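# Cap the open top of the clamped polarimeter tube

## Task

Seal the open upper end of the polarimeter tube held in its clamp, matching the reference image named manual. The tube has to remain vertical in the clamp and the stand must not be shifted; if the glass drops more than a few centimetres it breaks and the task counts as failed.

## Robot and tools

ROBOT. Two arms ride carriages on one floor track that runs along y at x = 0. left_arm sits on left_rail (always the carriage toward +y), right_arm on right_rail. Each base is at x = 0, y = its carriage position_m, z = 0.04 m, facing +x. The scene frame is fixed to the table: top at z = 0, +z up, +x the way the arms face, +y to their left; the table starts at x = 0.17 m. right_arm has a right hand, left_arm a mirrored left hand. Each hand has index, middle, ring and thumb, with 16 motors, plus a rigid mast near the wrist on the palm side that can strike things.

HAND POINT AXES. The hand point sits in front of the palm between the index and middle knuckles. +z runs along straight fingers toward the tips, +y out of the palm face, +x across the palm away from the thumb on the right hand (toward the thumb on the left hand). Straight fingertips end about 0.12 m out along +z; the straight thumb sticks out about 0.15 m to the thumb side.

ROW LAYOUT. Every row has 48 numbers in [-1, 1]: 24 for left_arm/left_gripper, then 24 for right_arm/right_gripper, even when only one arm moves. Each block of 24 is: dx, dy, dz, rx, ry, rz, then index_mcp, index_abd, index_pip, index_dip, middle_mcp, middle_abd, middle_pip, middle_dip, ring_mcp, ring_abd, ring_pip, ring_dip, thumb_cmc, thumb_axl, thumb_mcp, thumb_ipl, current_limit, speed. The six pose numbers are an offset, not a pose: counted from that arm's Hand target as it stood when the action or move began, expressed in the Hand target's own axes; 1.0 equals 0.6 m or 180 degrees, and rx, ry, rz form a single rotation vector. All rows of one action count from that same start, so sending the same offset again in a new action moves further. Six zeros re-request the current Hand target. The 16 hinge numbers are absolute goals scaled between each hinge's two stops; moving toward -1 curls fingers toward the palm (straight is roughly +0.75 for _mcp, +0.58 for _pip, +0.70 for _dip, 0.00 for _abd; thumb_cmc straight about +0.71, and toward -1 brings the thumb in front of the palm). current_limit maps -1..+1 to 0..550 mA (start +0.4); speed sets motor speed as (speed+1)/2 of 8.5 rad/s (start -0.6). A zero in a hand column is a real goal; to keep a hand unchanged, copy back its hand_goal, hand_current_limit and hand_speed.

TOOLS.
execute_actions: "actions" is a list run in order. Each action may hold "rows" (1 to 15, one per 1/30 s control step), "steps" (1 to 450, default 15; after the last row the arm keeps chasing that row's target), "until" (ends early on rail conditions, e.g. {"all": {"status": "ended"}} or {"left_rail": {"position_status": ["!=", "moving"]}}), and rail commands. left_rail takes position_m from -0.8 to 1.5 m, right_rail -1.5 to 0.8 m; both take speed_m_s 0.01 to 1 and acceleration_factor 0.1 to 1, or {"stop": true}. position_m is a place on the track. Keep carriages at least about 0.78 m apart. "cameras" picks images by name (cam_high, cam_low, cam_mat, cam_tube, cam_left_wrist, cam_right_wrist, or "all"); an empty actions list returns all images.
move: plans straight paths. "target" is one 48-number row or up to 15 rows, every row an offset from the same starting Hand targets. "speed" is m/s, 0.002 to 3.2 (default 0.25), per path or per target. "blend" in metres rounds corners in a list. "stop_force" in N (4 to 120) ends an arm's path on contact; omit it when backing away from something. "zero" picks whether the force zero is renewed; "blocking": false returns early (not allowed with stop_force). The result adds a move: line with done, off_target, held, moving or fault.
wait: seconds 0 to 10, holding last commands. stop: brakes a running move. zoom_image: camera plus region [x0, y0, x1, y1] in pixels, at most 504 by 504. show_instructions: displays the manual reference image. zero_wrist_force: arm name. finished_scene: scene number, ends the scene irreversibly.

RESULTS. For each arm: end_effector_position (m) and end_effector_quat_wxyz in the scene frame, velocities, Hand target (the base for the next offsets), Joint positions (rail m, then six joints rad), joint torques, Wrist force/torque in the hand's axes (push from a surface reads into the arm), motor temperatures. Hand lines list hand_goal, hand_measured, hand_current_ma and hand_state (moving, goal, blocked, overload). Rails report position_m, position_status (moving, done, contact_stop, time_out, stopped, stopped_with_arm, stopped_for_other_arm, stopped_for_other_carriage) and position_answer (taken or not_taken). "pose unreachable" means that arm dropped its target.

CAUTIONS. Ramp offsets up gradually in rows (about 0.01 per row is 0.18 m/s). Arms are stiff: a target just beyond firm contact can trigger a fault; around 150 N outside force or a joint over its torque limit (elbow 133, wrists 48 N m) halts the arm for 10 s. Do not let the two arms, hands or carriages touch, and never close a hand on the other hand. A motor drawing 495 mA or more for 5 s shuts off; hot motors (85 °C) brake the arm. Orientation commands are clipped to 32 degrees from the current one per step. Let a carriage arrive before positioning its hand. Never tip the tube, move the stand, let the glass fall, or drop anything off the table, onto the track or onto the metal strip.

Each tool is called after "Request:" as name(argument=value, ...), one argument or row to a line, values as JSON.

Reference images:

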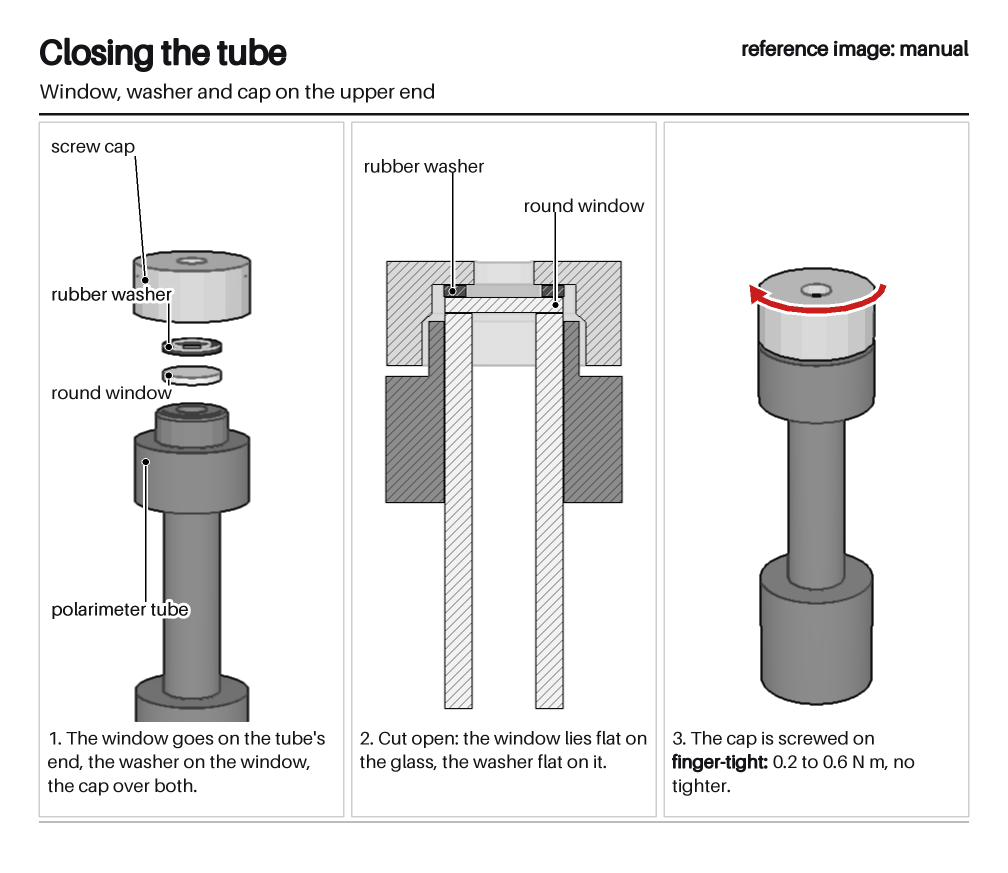

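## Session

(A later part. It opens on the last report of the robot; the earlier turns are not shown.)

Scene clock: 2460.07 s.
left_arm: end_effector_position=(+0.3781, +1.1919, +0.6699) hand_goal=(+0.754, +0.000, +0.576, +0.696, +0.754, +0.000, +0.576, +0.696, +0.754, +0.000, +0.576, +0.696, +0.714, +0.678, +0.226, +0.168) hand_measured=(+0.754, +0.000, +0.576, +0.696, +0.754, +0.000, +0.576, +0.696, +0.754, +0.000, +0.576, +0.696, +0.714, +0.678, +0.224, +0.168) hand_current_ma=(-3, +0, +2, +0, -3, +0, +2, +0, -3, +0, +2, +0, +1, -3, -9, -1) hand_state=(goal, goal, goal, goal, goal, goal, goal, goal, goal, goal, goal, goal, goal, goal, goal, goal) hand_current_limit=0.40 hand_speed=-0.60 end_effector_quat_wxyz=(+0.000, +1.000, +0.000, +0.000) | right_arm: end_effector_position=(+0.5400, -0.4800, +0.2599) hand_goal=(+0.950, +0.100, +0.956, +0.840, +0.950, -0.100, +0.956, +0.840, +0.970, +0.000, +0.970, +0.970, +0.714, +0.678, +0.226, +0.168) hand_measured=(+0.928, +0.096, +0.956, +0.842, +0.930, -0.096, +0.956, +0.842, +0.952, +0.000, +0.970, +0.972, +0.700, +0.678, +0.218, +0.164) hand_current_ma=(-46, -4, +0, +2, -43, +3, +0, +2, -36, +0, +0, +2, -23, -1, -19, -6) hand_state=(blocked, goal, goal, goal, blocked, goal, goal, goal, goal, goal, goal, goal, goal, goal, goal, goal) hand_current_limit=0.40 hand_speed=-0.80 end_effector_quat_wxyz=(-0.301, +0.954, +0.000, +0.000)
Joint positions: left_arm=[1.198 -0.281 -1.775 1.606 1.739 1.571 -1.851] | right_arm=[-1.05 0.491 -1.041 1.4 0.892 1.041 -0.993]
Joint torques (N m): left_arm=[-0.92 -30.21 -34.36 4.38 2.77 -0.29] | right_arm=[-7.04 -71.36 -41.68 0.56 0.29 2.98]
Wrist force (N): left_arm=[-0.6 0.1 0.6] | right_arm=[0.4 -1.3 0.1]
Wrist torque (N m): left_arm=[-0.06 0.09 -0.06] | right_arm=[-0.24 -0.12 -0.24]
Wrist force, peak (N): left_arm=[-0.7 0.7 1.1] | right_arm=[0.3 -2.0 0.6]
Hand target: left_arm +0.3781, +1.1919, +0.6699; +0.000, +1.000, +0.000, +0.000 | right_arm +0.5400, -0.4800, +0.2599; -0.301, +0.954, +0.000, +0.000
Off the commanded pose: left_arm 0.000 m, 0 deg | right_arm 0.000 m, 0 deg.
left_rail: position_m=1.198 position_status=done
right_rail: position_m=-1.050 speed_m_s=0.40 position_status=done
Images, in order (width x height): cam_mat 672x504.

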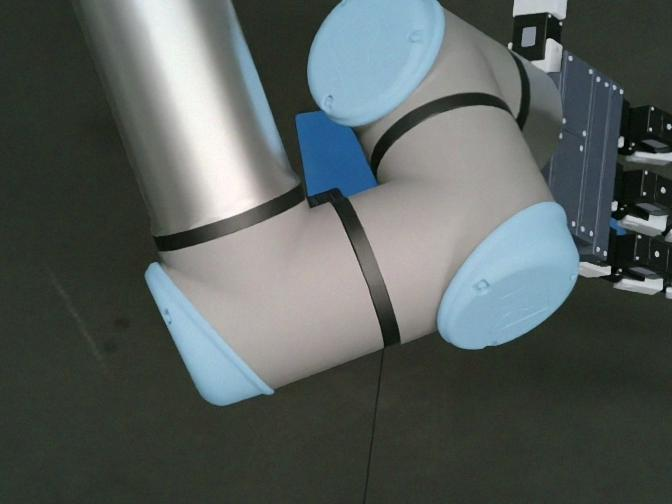

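Request:
move(
  target=[0,0,0,0,0,0,0.754,0,0.576,0.696,0.754,0,0.576,0.696,0.754,0,0.576,0.696,0.714,0.678,0.226,0.168,0.4,-0.6,-0.134,0.54268,0.08779,0.0389,0,0,0.97,0.10,0.956,0.84,0.97,-0.10,0.956,0.84,0.97,0,0.97,0.97,0.714,0.678,0.226,0.168,0.4,-0.8],
  speed=0.12,
  cameras=["cam_mat","cam_tube"],
)

Request:
zoom_image(
  camera="cam_mat",
  region=[300, 70, 470, 220],
)

Scene clock: 2476.50 s.
left_arm: end_effector_position=(+0.3781, +1.1919, +0.6699) hand_goal=(+0.754, +0.000, +0.576, +0.696, +0.754, +0.000, +0.576, +0.696, +0.754, +0.000, +0.576, +0.696, +0.714, +0.678, +0.226, +0.168) hand_measured=(+0.754, +0.000, +0.576, +0.696, +0.754, +0.000, +0.576, +0.696, +0.754, +0.000, +0.576, +0.696, +0.714, +0.678, +0.224, +0.168) hand_current_ma=(-3, +0, +2, +0, -3, +0, +2, +0, -3, +0, +2, +0, +1, -3, -9, -1) hand_state=(goal, goal, goal, goal, goal, goal, goal, goal, goal, goal, goal, goal, goal, goal, goal, goal) hand_current_limit=0.40 hand_speed=-0.60 end_effector_quat_wxyz=(+0.000, +1.000, +0.000, +0.000) | right_arm: end_effector_position=(+0.4597, -0.7166, +0.0301) hand_goal=(+0.970, +0.100, +0.956, +0.840, +0.970, -0.100, +0.956, +0.840, +0.970, +0.000, +0.970, +0.970, +0.714, +0.678, +0.226, +0.168) hand_measured=(+0.948, +0.096, +0.956, +0.842, +0.950, -0.096, +0.956, +0.842, +0.952, +0.000, +0.970, +0.972, +0.702, +0.678, +0.218, +0.164) hand_current_ma=(-46, -4, +0, +2, -43, +3, +0, +2, -36, +0, +0, +2, -23, -1, -19, -6) hand_state=(blocked, goal, goal, goal, blocked, goal, goal, goal, goal, goal, goal, goal, goal, goal, goal, goal) hand_current_limit=0.40 hand_speed=-0.80 end_effector_quat_wxyz=(-0.358, +0.934, +0.000, +0.000)
Joint positions: left_arm=[1.198 -0.281 -1.775 1.606 1.739 1.571 -1.851] | right_arm=[-1.05 0.116 -1.056 2.025 0.497 0.844 -1.415]
Joint torques (N m): left_arm=[-0.57 -31.25 -33.99 4.56 2.67 -0.42] | right_arm=[-16.74 -43.85 -11.46 0.14 -4.09 -3.23]
Wrist force (N): left_arm=[-0.5 0.0 0.7] | right_arm=[0.5 -1.6 0.3]
Wrist torque (N m): left_arm=[-0.07 0.09 -0.06] | right_arm=[-0.31 -0.13 -0.11]
Wrist force, peak (N): left_arm=[-1.0 0.2 1.0] | right_arm=[0.5 -2.2 0.3]
Hand target: left_arm +0.3781, +1.1919, +0.6699; +0.000, +1.000, +0.000, +0.000 | right_arm +0.4597, -0.7167, +0.0300; -0.358, +0.934, +0.000, +0.000
Off the commanded pose: left_arm 0.000 m, 0 deg | right_arm 0.000 m, 0 deg.
left_rail: position_m=1.198 position_status=done
right_rail: position_m=-1.050 speed_m_s=0.40 position_status=done
move: done
Images, in order (width x height): cam_mat 672x504, cam_tube 672x504.

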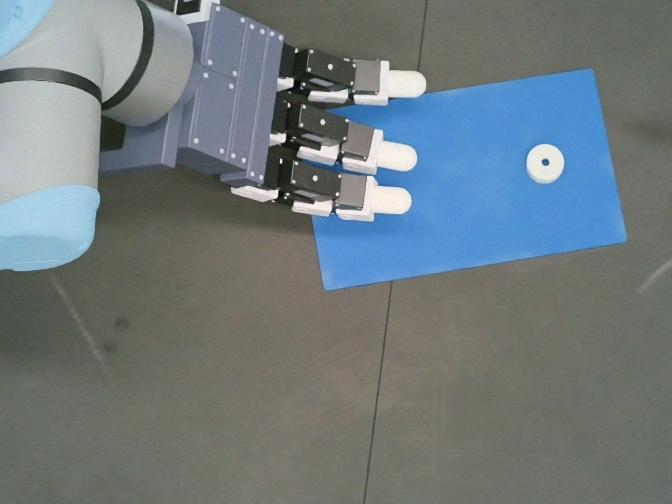

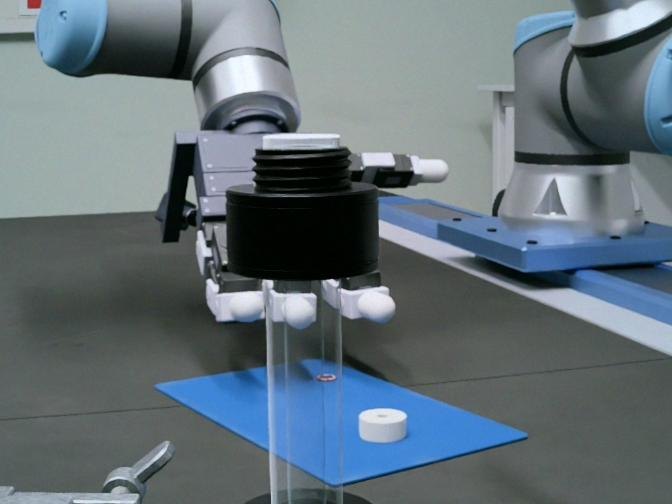

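Scaled by 2.965 from the camera's 672x504 image, which has a finer 960x720 frame.

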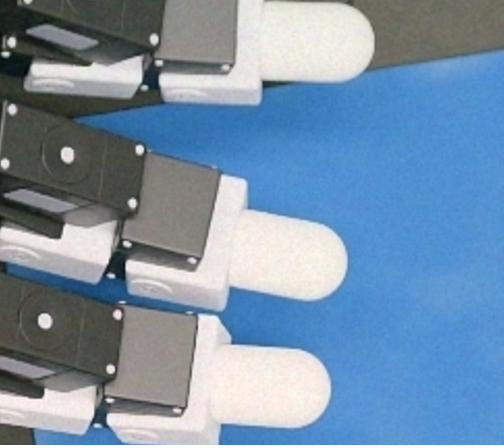

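Request:
move(
  target=[0,0,0,0,0,0,0.754,0,0.576,0.696,0.754,0,0.576,0.696,0.754,0,0.576,0.696,0.714,0.678,0.226,0.168,0.4,-0.6,0.01333,0.03037,0.05115,0,0,0,0.97,0.14,0.956,0.84,0.97,-0.14,0.956,0.84,0.97,0,0.97,0.97,0.714,0.678,0.226,0.168,0.4,-0.8],
  speed=0.05,
  cameras=["cam_mat","cam_tube"],
)

Request:
zoom_image(
  camera="cam_mat",
  region=[320, 80, 440, 200],
)

Request:
zoom_image(
  camera="cam_tube",
  region=[190, 280, 420, 420],
)

Scene clock: 2485.33 s.
left_arm: end_effector_position=(+0.3781, +1.1919, +0.6699) hand_goal=(+0.754, +0.000, +0.576, +0.696, +0.754, +0.000, +0.576, +0.696, +0.754, +0.000, +0.576, +0.696, +0.714, +0.678, +0.226, +0.168) hand_measured=(+0.754, +0.000, +0.576, +0.696, +0.754, +0.000, +0.576, +0.696, +0.754, +0.000, +0.576, +0.696, +0.714, +0.678, +0.224, +0.168) hand_current_ma=(-3, +0, +2, +0, -3, +0, +2, +0, -3, +0, +2, +0, +1, -3, -9, -1) hand_state=(goal, goal, goal, goal, goal, goal, goal, goal, goal, goal, goal, goal, goal, goal, goal, goal) hand_current_limit=0.40 hand_speed=-0.60 end_effector_quat_wxyz=(+0.000, +1.000, +0.000, +0.000) | right_arm: end_effector_position=(+0.4677, -0.7097, -0.0049) hand_goal=(+0.970, +0.140, +0.956, +0.840, +0.970, -0.140, +0.956, +0.840, +0.970, +0.000, +0.970, +0.970, +0.714, +0.678, +0.226, +0.168) hand_measured=(+0.948, +0.136, +0.956, +0.842, +0.950, -0.136, +0.956, +0.842, +0.952, +0.000, +0.970, +0.972, +0.702, +0.678, +0.218, +0.164) hand_current_ma=(-46, -4, +0, +2, -43, +3, +0, +2, -36, +0, +0, +2, -23, -1, -18, -6) hand_state=(blocked, goal, goal, goal, blocked, goal, goal, goal, goal, goal, goal, goal, goal, goal, goal, goal) hand_current_limit=0.40 hand_speed=-0.80 end_effector_quat_wxyz=(-0.358, +0.934, +0.000, +0.000)
Joint positions: left_arm=[1.198 -0.281 -1.775 1.606 1.739 1.571 -1.851] | right_arm=[-1.05 0.128 -0.994 2.009 0.442 0.845 -1.4]
Joint torques (N m): left_arm=[-1.58 -30.95 -34.31 4.53 2.76 -0.32] | right_arm=[17.23 -44.3 -28.35 1.03 1.16 3.17]
Wrist force (N): left_arm=[-0.4 0.4 0.4] | right_arm=[0.8 -1.6 0.3]
Wrist torque (N m): left_arm=[0.00 0.07 -0.06] | right_arm=[-0.30 -0.18 -0.23]
Wrist force, peak (N): left_arm=[-0.8 0.4 1.0] | right_arm=[0.9 -1.8 0.5]
Hand target: left_arm +0.3781, +1.1919, +0.6699; +0.000, +1.000, +0.000, +0.000 | right_arm +0.4677, -0.7096, -0.0050; -0.358, +0.934, +0.000, +0.000
Off the commanded pose: left_arm 0.000 m, 0 deg | right_arm 0.000 m, 0 deg.
left_rail: position_m=1.198 position_status=done
right_rail: position_m=-1.050 speed_m_s=0.40 position_status=done
move: done
Images, in order (width x height): cam_mat 672x504, cam_tube 672x504.

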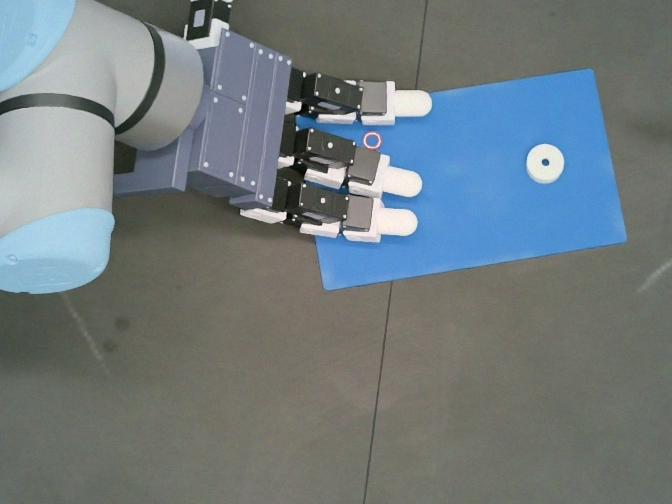

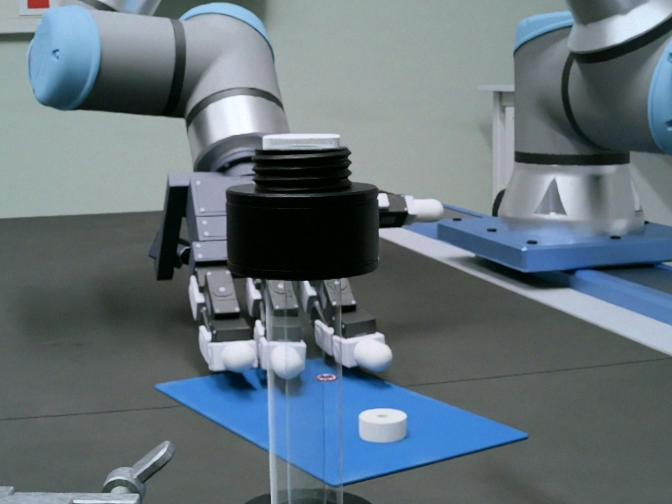

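Scaled by 4.200 from the camera's 672x504 image, which has a finer 960x720 frame.

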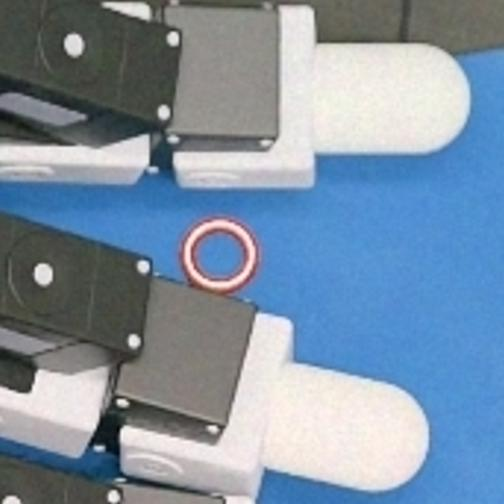

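Scaled by 2.191 from the camera's 672x504 image, which has a finer 960x720 frame.

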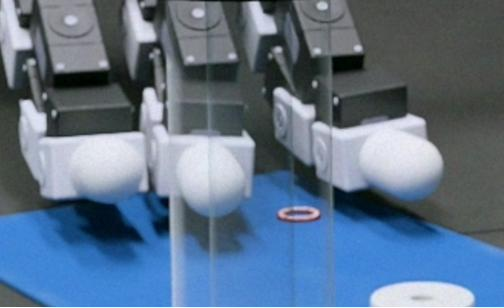

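Request:
move(
  target=[0,0,0,0,0,0,0.754,0,0.576,0.696,0.754,0,0.576,0.696,0.754,0,0.576,0.696,0.714,0.678,0.226,0.168,0.4,-0.6,-0.0067,0.00892,0.00991,0,0,0,0.97,0.14,0.956,0.823,0.97,-0.14,0.956,0.823,0.97,0,0.97,0.97,0.714,0.678,0.226,0.168,0.4,-0.9],
  speed=0.02,
  cameras=[],
)

Request:
move(
  target=[0,0,0,0,0,0,0.754,0,0.576,0.696,0.754,0,0.576,0.696,0.754,0,0.576,0.696,0.714,0.678,0.226,0.168,0.4,-0.6,0,0.01115,0.01239,0,0,0,0.97,0.14,0.956,0.823,0.97,-0.14,0.956,0.823,0.97,0,0.97,0.97,0.714,0.678,0.226,0.168,0.4,-0.9],
  speed=0.004,
  stop_force=4,
  cameras=["cam_mat","cam_tube"],
)

Request:
zoom_image(
  camera="cam_mat",
  region=[320, 80, 440, 200],
)

Request:
zoom_image(
  camera="cam_tube",
  region=[190, 300, 400, 420],
)

Scene clock: 2510.33 s.
left_arm: end_effector_position=(+0.3781, +1.1919, +0.6699) hand_goal=(+0.754, +0.000, +0.576, +0.696, +0.754, +0.000, +0.576, +0.696, +0.754, +0.000, +0.576, +0.696, +0.714, +0.678, +0.226, +0.168) hand_measured=(+0.754, +0.000, +0.576, +0.696, +0.754, +0.000, +0.576, +0.696, +0.754, +0.000, +0.576, +0.696, +0.714, +0.678, +0.224, +0.168) hand_current_ma=(-3, +0, +2, +0, -3, +0, +2, +0, -3, +0, +2, +0, +1, -3, -9, -1) hand_state=(goal, goal, goal, goal, goal, goal, goal, goal, goal, goal, goal, goal, goal, goal, goal, goal) hand_current_limit=0.40 hand_speed=-0.60 end_effector_quat_wxyz=(+0.000, +1.000, +0.000, +0.000) | right_arm: end_effector_position=(+0.4637, -0.7097, -0.0129) hand_goal=(+0.970, +0.140, +0.956, +0.824, +0.970, -0.140, +0.956, +0.824, +0.970, +0.000, +0.970, +0.970, +0.714, +0.678, +0.226, +0.168) hand_measured=(+0.948, +0.136, +0.956, +0.826, +0.950, -0.136, +0.956, +0.826, +0.952, +0.000, +0.970, +0.972, +0.702, +0.678, +0.218, +0.164) hand_current_ma=(-46, -4, +0, +2, -43, +3, +0, +2, -36, +0, +0, +2, -23, -1, -18, -6) hand_state=(blocked, goal, goal, goal, blocked, goal, goal, goal, goal, goal, goal, goal, goal, goal, goal, goal) hand_current_limit=0.40 hand_speed=-0.90 end_effector_quat_wxyz=(-0.358, +0.934, +0.000, +0.000)
Joint positions: left_arm=[1.198 -0.281 -1.775 1.606 1.739 1.571 -1.851] | right_arm=[-1.05 0.129 -0.986 2.017 0.424 0.846 -1.398]
Joint torques (N m): left_arm=[-1.57 -30.57 -34.42 4.46 2.84 -0.45] | right_arm=[15.45 -46.78 -8.7 0.51 0.89 3.03]
Wrist force (N): left_arm=[-0.2 0.4 0.6] | right_arm=[0.3 -1.1 0.3]
Wrist torque (N m): left_arm=[-0.01 0.03 -0.03] | right_arm=[-0.23 -0.13 -0.25]
Wrist force, peak (N): left_arm=[-0.8 -0.1 1.0] | right_arm=[1.1 -1.8 0.4]
Hand target: left_arm +0.3781, +1.1919, +0.6699; +0.000, +1.000, +0.000, +0.000 | right_arm +0.4637, -0.7097, -0.0130; -0.358, +0.934, +0.000, +0.000
Off the commanded pose: left_arm 0.000 m, 0 deg | right_arm 0.000 m, 0 deg.
left_rail: position_m=1.198 position_status=done
right_rail: position_m=-1.050 speed_m_s=0.40 position_status=done
move: done
No camera images: "cameras" was empty.

Scene clock: 2512.97 s.
left_arm: end_effector_position=(+0.3781, +1.1919, +0.6699) hand_goal=(+0.754, +0.000, +0.576, +0.696, +0.754, +0.000, +0.576, +0.696, +0.754, +0.000, +0.576, +0.696, +0.714, +0.678, +0.226, +0.168) hand_measured=(+0.754, +0.000, +0.576, +0.696, +0.754, +0.000, +0.576, +0.696, +0.754, +0.000, +0.576, +0.696, +0.714, +0.678, +0.224, +0.168) hand_current_ma=(-3, +0, +2, +0, -3, +0, +2, +0, -3, +0, +2, +0, +1, -3, -9, -1) hand_state=(goal, goal, goal, goal, goal, goal, goal, goal, goal, goal, goal, goal, goal, goal, goal, goal) hand_current_limit=0.40 hand_speed=-0.60 end_effector_quat_wxyz=(+0.000, +1.000, +0.000, +0.000) | right_arm: end_effector_position=(+0.4637, -0.7097, -0.0186) hand_goal=(+0.970, +0.140, +0.956, +0.824, +0.970, -0.140, +0.956, +0.824, +0.970, +0.000, +0.970, +0.970, +0.714, +0.678, +0.226, +0.168) hand_measured=(+0.974, +0.136, +0.958, +0.824, +0.974, -0.136, +0.958, +0.824, +0.970, +0.000, +0.970, +0.970, +0.702, +0.678, +0.218, +0.164) hand_current_ma=(+6, -4, +2, +0, +5, +3, +1, +0, +1, +0, +0, +1, -23, -1, -18, -6) hand_state=(goal, goal, goal, goal, goal, goal, goal, goal, goal, goal, goal, goal, goal, goal, goal, goal) hand_current_limit=0.40 hand_speed=-0.90 end_effector_quat_wxyz=(-0.358, +0.934, +0.000, +0.000)
Joint positions: left_arm=[1.198 -0.281 -1.775 1.606 1.739 1.571 -1.851] | right_arm=[-1.05 0.129 -0.977 2.017 0.415 0.846 -1.398]
Joint torques (N m): left_arm=[-1.74 -31.19 -34.59 4.38 2.75 -0.37] | right_arm=[16.26 -73.08 -12.98 8.19 0.86 3.14]
Wrist force (N): left_arm=[-0.2 0.4 1.0] | right_arm=[1.1 -2.7 -2.2]
Wrist torque (N m): left_arm=[-0.05 0.06 -0.03] | right_arm=[0.14 -0.13 -0.21]
Wrist force, peak (N): left_arm=[-0.7 0.2 1.0] | right_arm=[1.0 -3.4 -3.2]
Hand target: left_arm +0.3781, +1.1919, +0.6699; +0.000, +1.000, +0.000, +0.000 | right_arm +0.4637, -0.7097, -0.0186; -0.358, +0.934, +0.000, +0.000 (not the last commanded pose)
Off the commanded pose: left_arm 0.000 m, 0 deg | right_arm 0.004 m, 0 deg.
left_rail: position_m=1.198 position_status=done
right_rail: position_m=-1.050 speed_m_s=0.40 position_status=done
move: contact (right_arm)
Images, in order (width x height): cam_mat 672x504, cam_tube 672x504.

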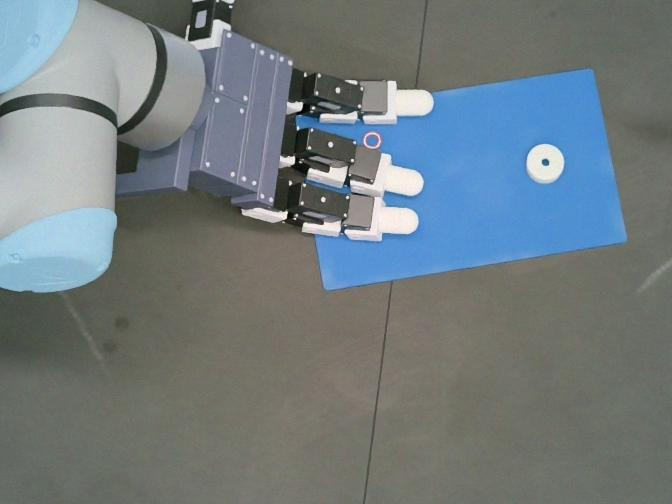

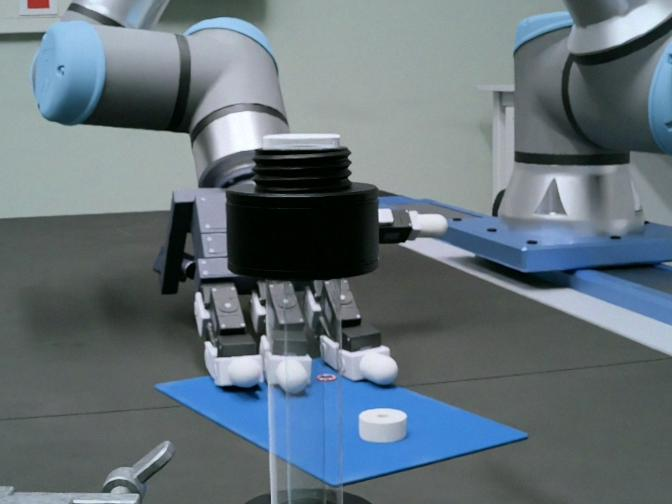

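Scaled by 4.200 from the camera's 672x504 image, which has a finer 960x720 frame.

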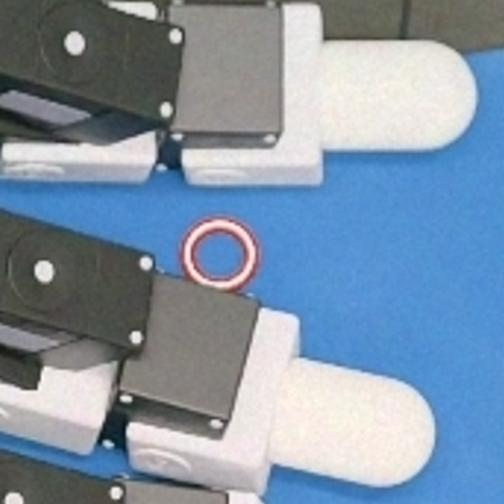

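Scaled by 2.400 from the camera's 672x504 image, which has a finer 960x720 frame.

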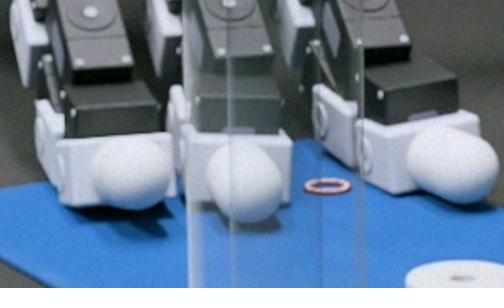

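Request:
execute_actions(
  actions=[
    {"rows":[[0,0,0,0,0,0,0.754,0,0.576,0.696,0.754,0,0.576,0.696,0.754,0,0.576,0.696,0.714,0.678,0.226,0.168,0.4,-0.6,0,0,0,0,0,0,0.97,0.035,0.956,0.823,0.97,-0.035,0.956,0.823,0.97,0,0.97,0.97,0.714,0.678,0.226,0.168,0.4,-0.96]],"steps":45},
  ],
  cameras=["cam_mat","cam_tube"],
)

Request:
zoom_image(
  camera="cam_mat",
  region=[330, 90, 420, 180],
)

Request:
zoom_image(
  camera="cam_tube",
  region=[260, 330, 400, 410],
)

Scene clock: 2523.00 s.
left_arm: end_effector_position=(+0.3781, +1.1919, +0.6699) hand_goal=(+0.754, +0.000, +0.576, +0.696, +0.754, +0.000, +0.576, +0.696, +0.754, +0.000, +0.576, +0.696, +0.714, +0.678, +0.226, +0.168) hand_measured=(+0.754, +0.000, +0.576, +0.696, +0.754, +0.000, +0.576, +0.696, +0.754, +0.000, +0.576, +0.696, +0.714, +0.678, +0.224, +0.168) hand_current_ma=(-3, +0, +2, +0, -3, +0, +2, +0, -3, +0, +2, +0, +1, -3, -9, -1) hand_state=(goal, goal, goal, goal, goal, goal, goal, goal, goal, goal, goal, goal, goal, goal, goal, goal) hand_current_limit=0.40 hand_speed=-0.60 end_effector_quat_wxyz=(+0.000, +1.000, +0.000, +0.000) | right_arm: end_effector_position=(+0.4637, -0.7097, -0.0186) hand_goal=(+0.970, +0.036, +0.956, +0.824, +0.970, -0.034, +0.956, +0.824, +0.970, +0.000, +0.970, +0.970, +0.714, +0.678, +0.226, +0.168) hand_measured=(+0.972, +0.042, +0.958, +0.824, +0.970, -0.040, +0.958, +0.824, +0.970, +0.000, +0.970, +0.970, +0.702, +0.678, +0.218, +0.164) hand_current_ma=(+1, +7, +2, +0, +1, -5, +1, +0, +1, +0, +0, +1, -23, -1, -18, -6) hand_state=(goal, goal, goal, goal, goal, goal, goal, goal, goal, goal, goal, goal, goal, goal, goal, goal) hand_current_limit=0.40 hand_speed=-0.96 end_effector_quat_wxyz=(-0.358, +0.934, +0.000, +0.000)
Joint positions: left_arm=[1.198 -0.281 -1.775 1.606 1.739 1.571 -1.851] | right_arm=[-1.05 0.129 -0.977 2.017 0.415 0.846 -1.398]
Joint torques (N m): left_arm=[-2.03 -31.39 -34.43 4.41 2.72 -0.42] | right_arm=[14.93 -72.13 -24.44 8.14 1.04 2.94]
Wrist force (N): left_arm=[-0.4 0.3 0.3] | right_arm=[0.5 -2.5 -1.3]
Wrist torque (N m): left_arm=[0.00 0.06 -0.05] | right_arm=[0.00 -0.09 -0.27]
Wrist force, peak (N): left_arm=[-0.6 0.5 1.2] | right_arm=[1.3 -3.1 -2.3]
Hand target: left_arm +0.3781, +1.1919, +0.6699; +0.000, +1.000, +0.000, +0.000 | right_arm +0.4637, -0.7097, -0.0186; -0.358, +0.934, +0.000, +0.000
Off the commanded pose: left_arm 0.000 m, 0 deg | right_arm 0.000 m, 0 deg.
left_rail: position_m=1.198 position_status=done
right_rail: position_m=-1.050 speed_m_s=0.40 position_status=done
Images, in order (width x height): cam_mat 672x504, cam_tube 672x504.

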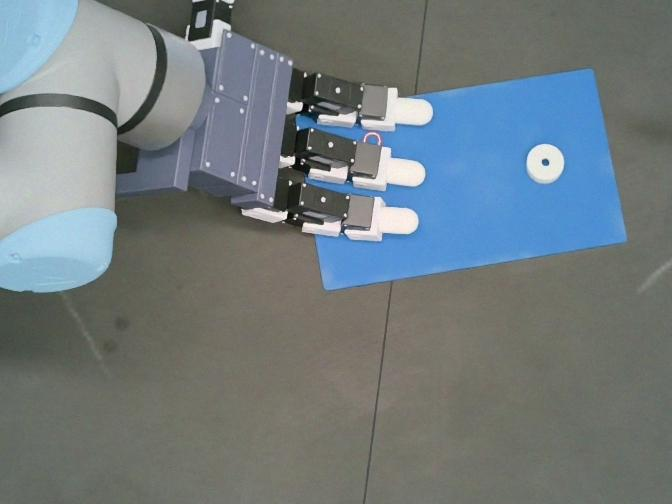

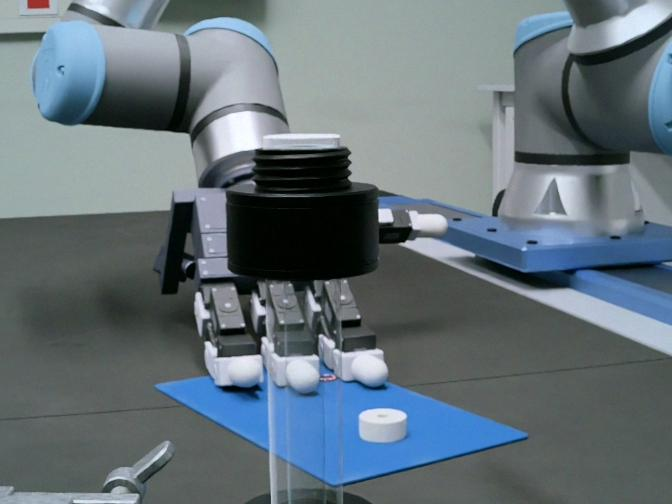

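Scaled by 5.600 from the camera's 672x504 image, which has a finer 960x720 frame.

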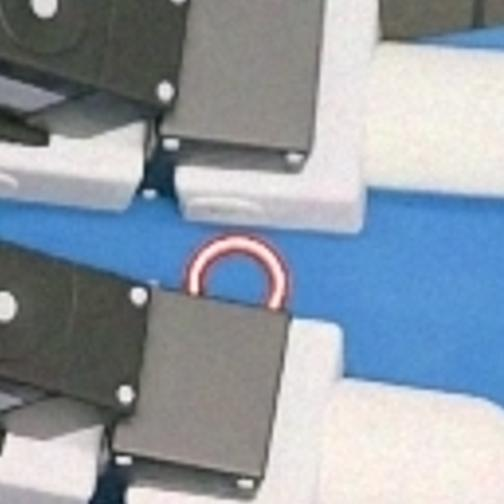

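Scaled by 3.600 from the camera's 672x504 image, which has a finer 960x720 frame.

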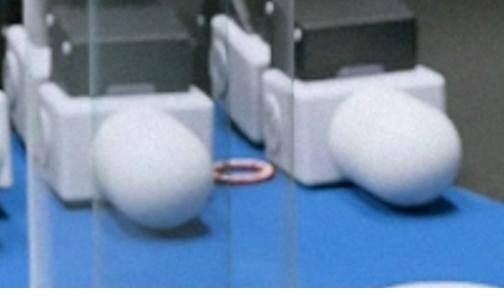

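Request:
execute_actions(
  actions=[
    {"rows":[[0,0,0,0,0,0,0.754,0,0.576,0.696,0.754,0,0.576,0.696,0.754,0,0.576,0.696,0.714,0.678,0.226,0.168,0.4,-0.6,0,0,0,0,0,0,0.97,0.012,0.956,0.823,0.97,-0.012,0.956,0.823,0.97,0,0.97,0.97,0.714,0.678,0.226,0.168,0.4,-0.98]],"steps":25},
    {"rows":[[0,0,0,0,0,0,0.754,0,0.576,0.696,0.754,0,0.576,0.696,0.754,0,0.576,0.696,0.714,0.678,0.226,0.168,0.4,-0.6,0,0,0,0,0,0,0.97,-0.004,0.956,0.823,0.97,0.004,0.956,0.823,0.97,0,0.97,0.97,0.714,0.678,0.226,0.168,0.4,-0.98]],"steps":25},
  ],
  cameras=["cam_mat","cam_tube"],
)

Request:
zoom_image(
  camera="cam_mat",
  region=[330, 90, 420, 180],
)

Request:
zoom_image(
  camera="cam_tube",
  region=[260, 330, 400, 410],
)

Scene clock: 2533.80 s.
left_arm: end_effector_position=(+0.3781, +1.1919, +0.6699) hand_goal=(+0.754, +0.000, +0.576, +0.696, +0.754, +0.000, +0.576, +0.696, +0.754, +0.000, +0.576, +0.696, +0.714, +0.678, +0.226, +0.168) hand_measured=(+0.754, +0.000, +0.576, +0.696, +0.754, +0.000, +0.576, +0.696, +0.754, +0.000, +0.576, +0.696, +0.714, +0.678, +0.224, +0.168) hand_current_ma=(-3, +0, +2, +0, -3, +0, +2, +0, -3, +0, +2, +0, +1, -3, -9, -1) hand_state=(goal, goal, goal, goal, goal, goal, goal, goal, goal, goal, goal, goal, goal, goal, goal, goal) hand_current_limit=0.40 hand_speed=-0.60 end_effector_quat_wxyz=(+0.000, +1.000, +0.000, +0.000) | right_arm: end_effector_position=(+0.4637, -0.7097, -0.0186) hand_goal=(+0.970, -0.004, +0.956, +0.824, +0.970, +0.004, +0.956, +0.824, +0.970, +0.000, +0.970, +0.970, +0.714, +0.678, +0.226, +0.168) hand_measured=(+0.970, +0.016, +0.958, +0.824, +0.970, -0.012, +0.958, +0.824, +0.970, +0.000, +0.970, +0.970, +0.702, +0.678, +0.218, +0.164) hand_current_ma=(+0, +33, +2, +0, +0, -26, +1, +0, +1, +0, +0, +1, -23, -1, -18, -6) hand_state=(goal, goal, goal, goal, goal, goal, goal, goal, goal, goal, goal, goal, goal, goal, goal, goal) hand_current_limit=0.40 hand_speed=-0.98 end_effector_quat_wxyz=(-0.358, +0.934, +0.000, +0.000)
Joint positions: left_arm=[1.198 -0.281 -1.775 1.606 1.739 1.571 -1.851] | right_arm=[-1.05 0.129 -0.977 2.017 0.415 0.846 -1.398]
Joint torques (N m): left_arm=[-1.42 -30.8 -34.48 4.47 2.68 -0.31] | right_arm=[16.06 -73.35 -24.39 7.84 1.03 2.94]
Wrist force (N): left_arm=[-0.5 0.3 0.7] | right_arm=[1.3 -2.1 -1.1]
Wrist torque (N m): left_arm=[-0.05 0.08 -0.06] | right_arm=[0.01 -0.19 -0.20]
Wrist force, peak (N): left_arm=[-0.9 -0.1 1.2] | right_arm=[1.2 -2.8 -1.2]
Hand target: left_arm +0.3781, +1.1919, +0.6699; +0.000, +1.000, +0.000, +0.000 | right_arm +0.4637, -0.7097, -0.0186; -0.358, +0.934, +0.000, +0.000
Off the commanded pose: left_arm 0.000 m, 0 deg | right_arm 0.000 m, 0 deg.
left_rail: position_m=1.198 position_status=done
right_rail: position_m=-1.050 speed_m_s=0.40 position_status=done
Images, in order (width x height): cam_mat 672x504, cam_tube 672x504.

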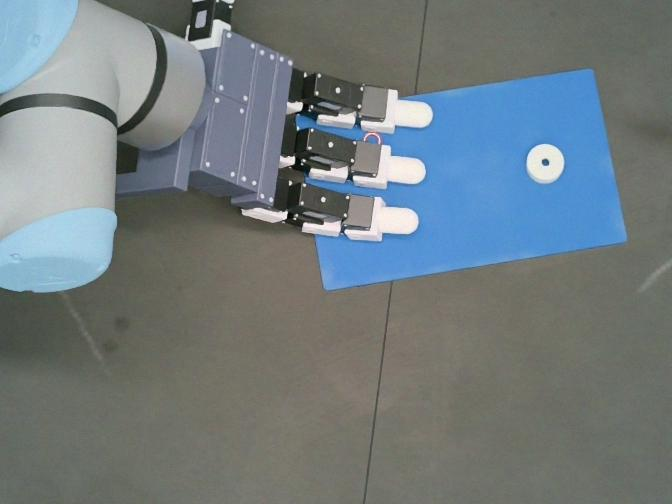

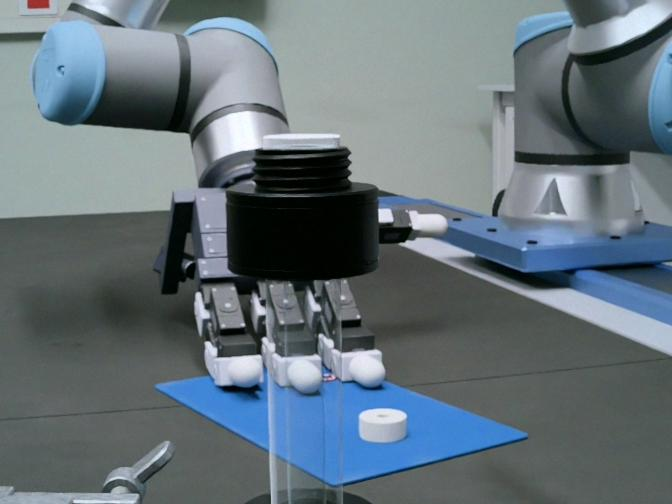

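Scaled by 5.600 from the camera's 672x504 image, which has a finer 960x720 frame.

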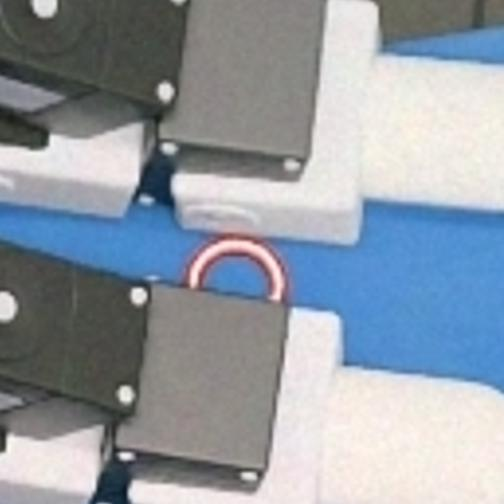

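Scaled by 3.600 from the camera's 672x504 image, which has a finer 960x720 frame.

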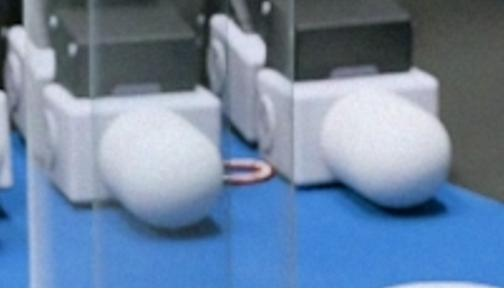

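Request:
execute_actions(
  actions=[
    {"rows":[[0,0,0,0,0,0,0.754,0,0.576,0.696,0.754,0,0.576,0.696,0.754,0,0.576,0.696,0.714,0.678,0.226,0.168,0.4,-0.6,0,0,0,0,0,0,0.97,-0.02,0.956,0.823,0.97,0.022,0.956,0.823,0.97,0,0.97,0.97,0.714,0.678,0.226,0.168,0.4,-0.98]],"steps":25},
    {"rows":[[0,0,0,0,0,0,0.754,0,0.576,0.696,0.754,0,0.576,0.696,0.754,0,0.576,0.696,0.714,0.678,0.226,0.168,0.4,-0.6,0,0,0,0,0,0,0.97,-0.03,0.956,0.823,0.97,0.032,0.956,0.823,0.97,0,0.97,0.97,0.714,0.678,0.226,0.168,0.4,-0.98]],"steps":20},
  ],
  cameras=["cam_mat","cam_tube"],
)

Request:
zoom_image(
  camera="cam_mat",
  region=[330, 90, 420, 180],
)

Request:
zoom_image(
  camera="cam_tube",
  region=[260, 330, 400, 410],
)

Scene clock: 2543.50 s.
left_arm: end_effector_position=(+0.3781, +1.1919, +0.6699) hand_goal=(+0.754, +0.000, +0.576, +0.696, +0.754, +0.000, +0.576, +0.696, +0.754, +0.000, +0.576, +0.696, +0.714, +0.678, +0.226, +0.168) hand_measured=(+0.754, +0.000, +0.576, +0.696, +0.754, +0.000, +0.576, +0.696, +0.754, +0.000, +0.576, +0.696, +0.714, +0.678, +0.224, +0.168) hand_current_ma=(-3, +0, +2, +0, -3, +0, +2, +0, -3, +0, +2, +0, +1, -3, -9, -1) hand_state=(goal, goal, goal, goal, goal, goal, goal, goal, goal, goal, goal, goal, goal, goal, goal, goal) hand_current_limit=0.40 hand_speed=-0.60 end_effector_quat_wxyz=(+0.000, +1.000, +0.000, +0.000) | right_arm: end_effector_position=(+0.4637, -0.7097, -0.0186) hand_goal=(+0.970, -0.030, +0.956, +0.824, +0.970, +0.032, +0.956, +0.824, +0.970, +0.000, +0.970, +0.970, +0.714, +0.678, +0.226, +0.168) hand_measured=(+0.970, +0.014, +0.958, +0.824, +0.970, -0.006, +0.958, +0.824, +0.970, +0.000, +0.970, +0.970, +0.702, +0.678, +0.218, +0.164) hand_current_ma=(+0, +96, +2, +0, +0, -78, +1, +0, +1, +0, +0, +1, -23, -1, -18, -6) hand_state=(goal, blocked, goal, goal, goal, blocked, goal, goal, goal, goal, goal, goal, goal, goal, goal, goal) hand_current_limit=0.40 hand_speed=-0.98 end_effector_quat_wxyz=(-0.358, +0.934, +0.000, +0.000)
Joint positions: left_arm=[1.198 -0.281 -1.775 1.606 1.739 1.571 -1.851] | right_arm=[-1.05 0.129 -0.977 2.017 0.415 0.846 -1.398]
Joint torques (N m): left_arm=[-1.42 -30.86 -34.45 4.39 2.56 -0.25] | right_arm=[15.4 -72.41 -24.19 7.65 0.79 2.88]
Wrist force (N): left_arm=[-0.2 -0.1 0.9] | right_arm=[0.8 -2.4 -0.7]
Wrist torque (N m): left_arm=[-0.10 0.05 -0.02] | right_arm=[-0.06 -0.13 -0.24]
Wrist force, peak (N): left_arm=[-0.9 0.1 1.4] | right_arm=[1.2 -2.8 -1.0]
Hand target: left_arm +0.3781, +1.1919, +0.6699; +0.000, +1.000, +0.000, +0.000 | right_arm +0.4637, -0.7097, -0.0186; -0.358, +0.934, +0.000, +0.000
Off the commanded pose: left_arm 0.000 m, 0 deg | right_arm 0.000 m, 0 deg.
left_rail: position_m=1.198 position_status=done
right_rail: position_m=-1.050 speed_m_s=0.40 position_status=done
Images, in order (width x height): cam_mat 672x504, cam_tube 672x504.

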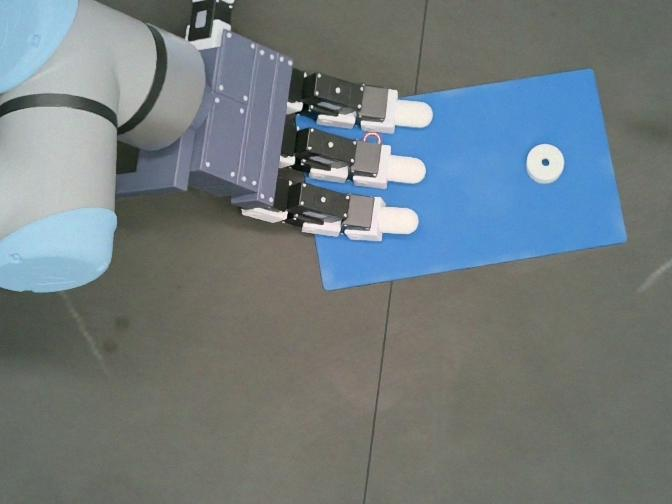

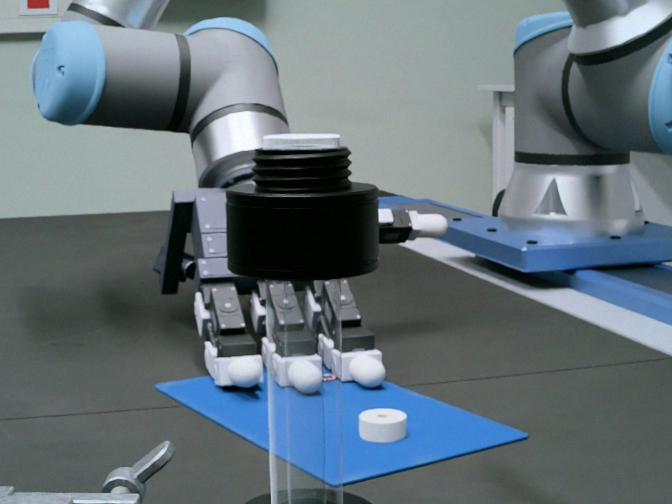

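Scaled by 5.600 from the camera's 672x504 image, which has a finer 960x720 frame.

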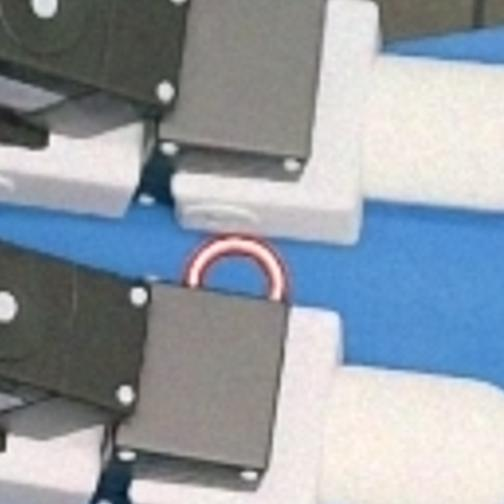

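Scaled by 3.600 from the camera's 672x504 image, which has a finer 960x720 frame.

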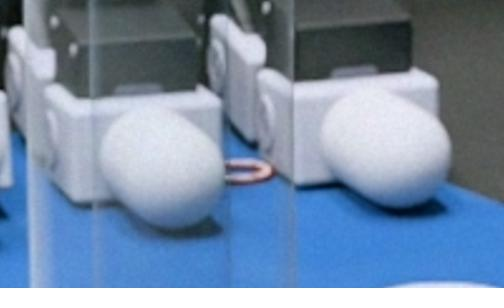

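Request:
move(
  target=[
    [0,0,0,0,0,0,0.754,0,0.576,0.696,0.754,0,0.576,0.696,0.754,0,0.576,0.696,0.714,0.678,0.226,0.168,0.4,-0.6,0,-0.01115,-0.01239,0,0,0,0.97,-0.03,0.956,0.823,0.97,0.032,0.956,0.823,0.97,0,0.97,0.97,0.714,0.678,0.226,0.168,0.4,-0.98],
    [0,0,0,0,0,0,0.754,0,0.576,0.696,0.754,0,0.576,0.696,0.754,0,0.576,0.696,0.714,0.678,0.226,0.168,0.4,-0.6,0,-0.0892,-0.0991,0,0,0,0.97,-0.03,0.956,0.823,0.97,0.032,0.956,0.823,0.97,0,0.97,0.97,0.714,0.678,0.226,0.168,0.4,-0.98],
  ],
  speed=[0.01,0.05],
  cameras=["cam_mat","cam_tube"],
)

Request:
zoom_image(
  camera="cam_mat",
  region=[330, 70, 420, 160],
)

Request:
zoom_image(
  camera="cam_tube",
  region=[250, 270, 390, 390],
)

Scene clock: 2568.10 s.
left_arm: end_effector_position=(+0.3781, +1.1919, +0.6699) hand_goal=(+0.754, +0.000, +0.576, +0.696, +0.754, +0.000, +0.576, +0.696, +0.754, +0.000, +0.576, +0.696, +0.714, +0.678, +0.226, +0.168) hand_measured=(+0.754, +0.000, +0.576, +0.696, +0.754, +0.000, +0.576, +0.696, +0.754, +0.000, +0.576, +0.696, +0.714, +0.678, +0.224, +0.168) hand_current_ma=(-3, +0, +2, +0, -3, +0, +2, +0, -3, +0, +2, +0, +1, -3, -9, -1) hand_state=(goal, goal, goal, goal, goal, goal, goal, goal, goal, goal, goal, goal, goal, goal, goal, goal) hand_current_limit=0.40 hand_speed=-0.60 end_effector_quat_wxyz=(+0.000, +1.000, +0.000, +0.000) | right_arm: end_effector_position=(+0.4636, -0.7096, +0.0613) hand_goal=(+0.970, -0.030, +0.956, +0.824, +0.970, +0.032, +0.956, +0.824, +0.970, +0.000, +0.970, +0.970, +0.714, +0.678, +0.226, +0.168) hand_measured=(+0.962, +0.014, +0.956, +0.824, +0.962, -0.006, +0.956, +0.824, +0.964, +0.000, +0.970, +0.970, +0.702, +0.678, +0.218, +0.164) hand_current_ma=(-13, +96, +0, +0, -11, -78, +0, +0, -10, +0, +0, +1, -23, -1, -18, -6) hand_state=(goal, blocked, goal, goal, goal, blocked, goal, goal, goal, goal, goal, goal, goal, goal, goal, goal) hand_current_limit=0.40 hand_speed=-0.98 end_effector_quat_wxyz=(-0.358, +0.934, +0.000, +0.000)
Joint positions: left_arm=[1.198 -0.281 -1.775 1.606 1.739 1.571 -1.851] | right_arm=[-1.05 0.129 -1.096 2.004 0.548 0.846 -1.398]
Joint torques (N m): left_arm=[-0.11 -30.81 -34.4 4.65 2.72 -0.35] | right_arm=[7.7 -73.92 -32.54 8.35 1.21 -0.32]
Wrist force (N): left_arm=[-0.3 -0.2 0.6] | right_arm=[0.8 -1.6 0.7]
Wrist torque (N m): left_arm=[-0.09 0.05 -0.02] | right_arm=[-0.34 -0.16 -0.24]
Wrist force, peak (N): left_arm=[-1.1 0.3 1.1] | right_arm=[0.9 -2.9 -1.3]
Hand target: left_arm +0.3781, +1.1919, +0.6699; +0.000, +1.000, +0.000, +0.000 | right_arm +0.4637, -0.7096, +0.0614; -0.358, +0.934, +0.000, +0.000
Off the commanded pose: left_arm 0.000 m, 0 deg | right_arm 0.000 m, 0 deg.
left_rail: position_m=1.198 position_status=done
right_rail: position_m=-1.050 speed_m_s=0.40 position_status=done
move: done
Images, in order (width x height): cam_mat 672x504, cam_tube 672x504.

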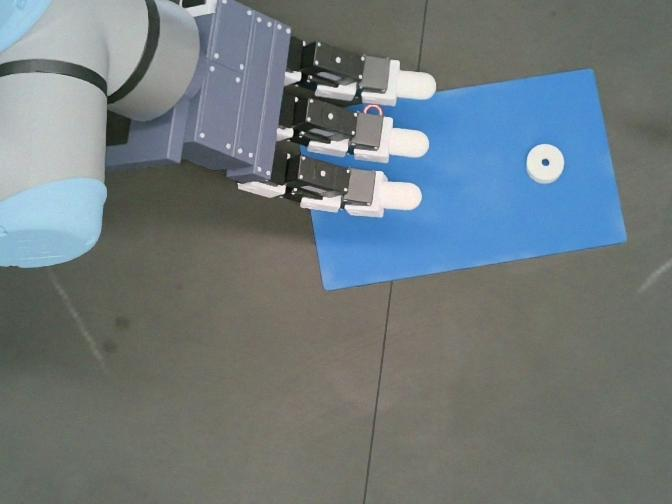

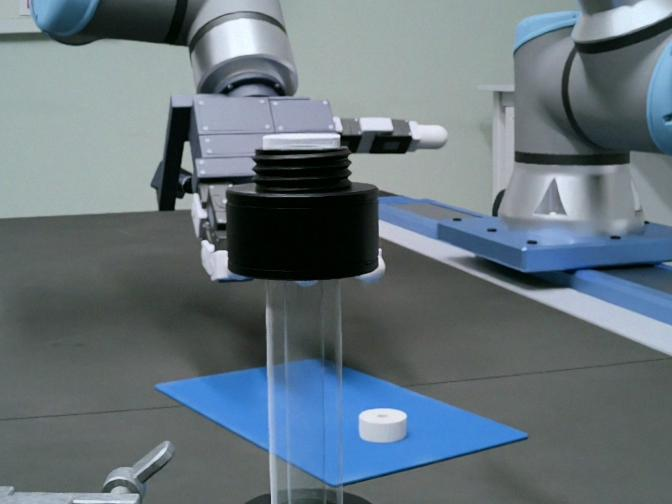

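Scaled by 5.600 from the camera's 672x504 image, which has a finer 960x720 frame.

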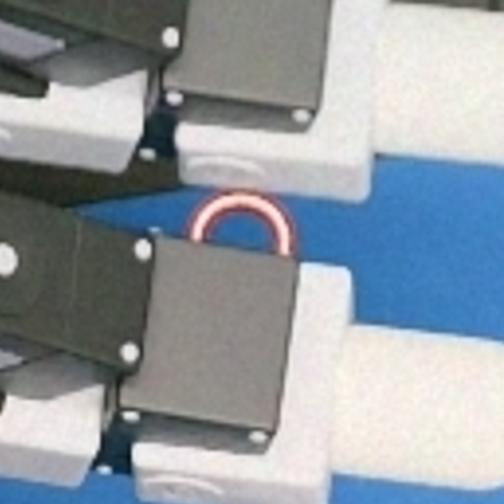

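Scaled by 3.600 from the camera's 672x504 image, which has a finer 960x720 frame.

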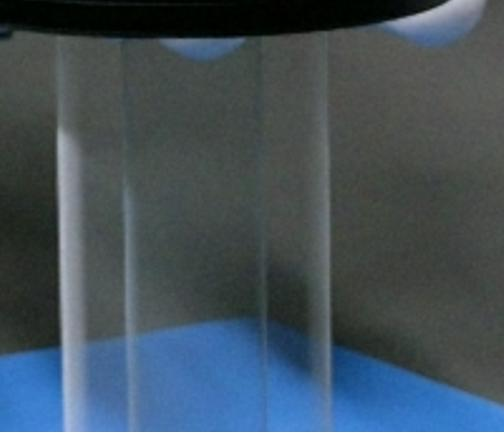

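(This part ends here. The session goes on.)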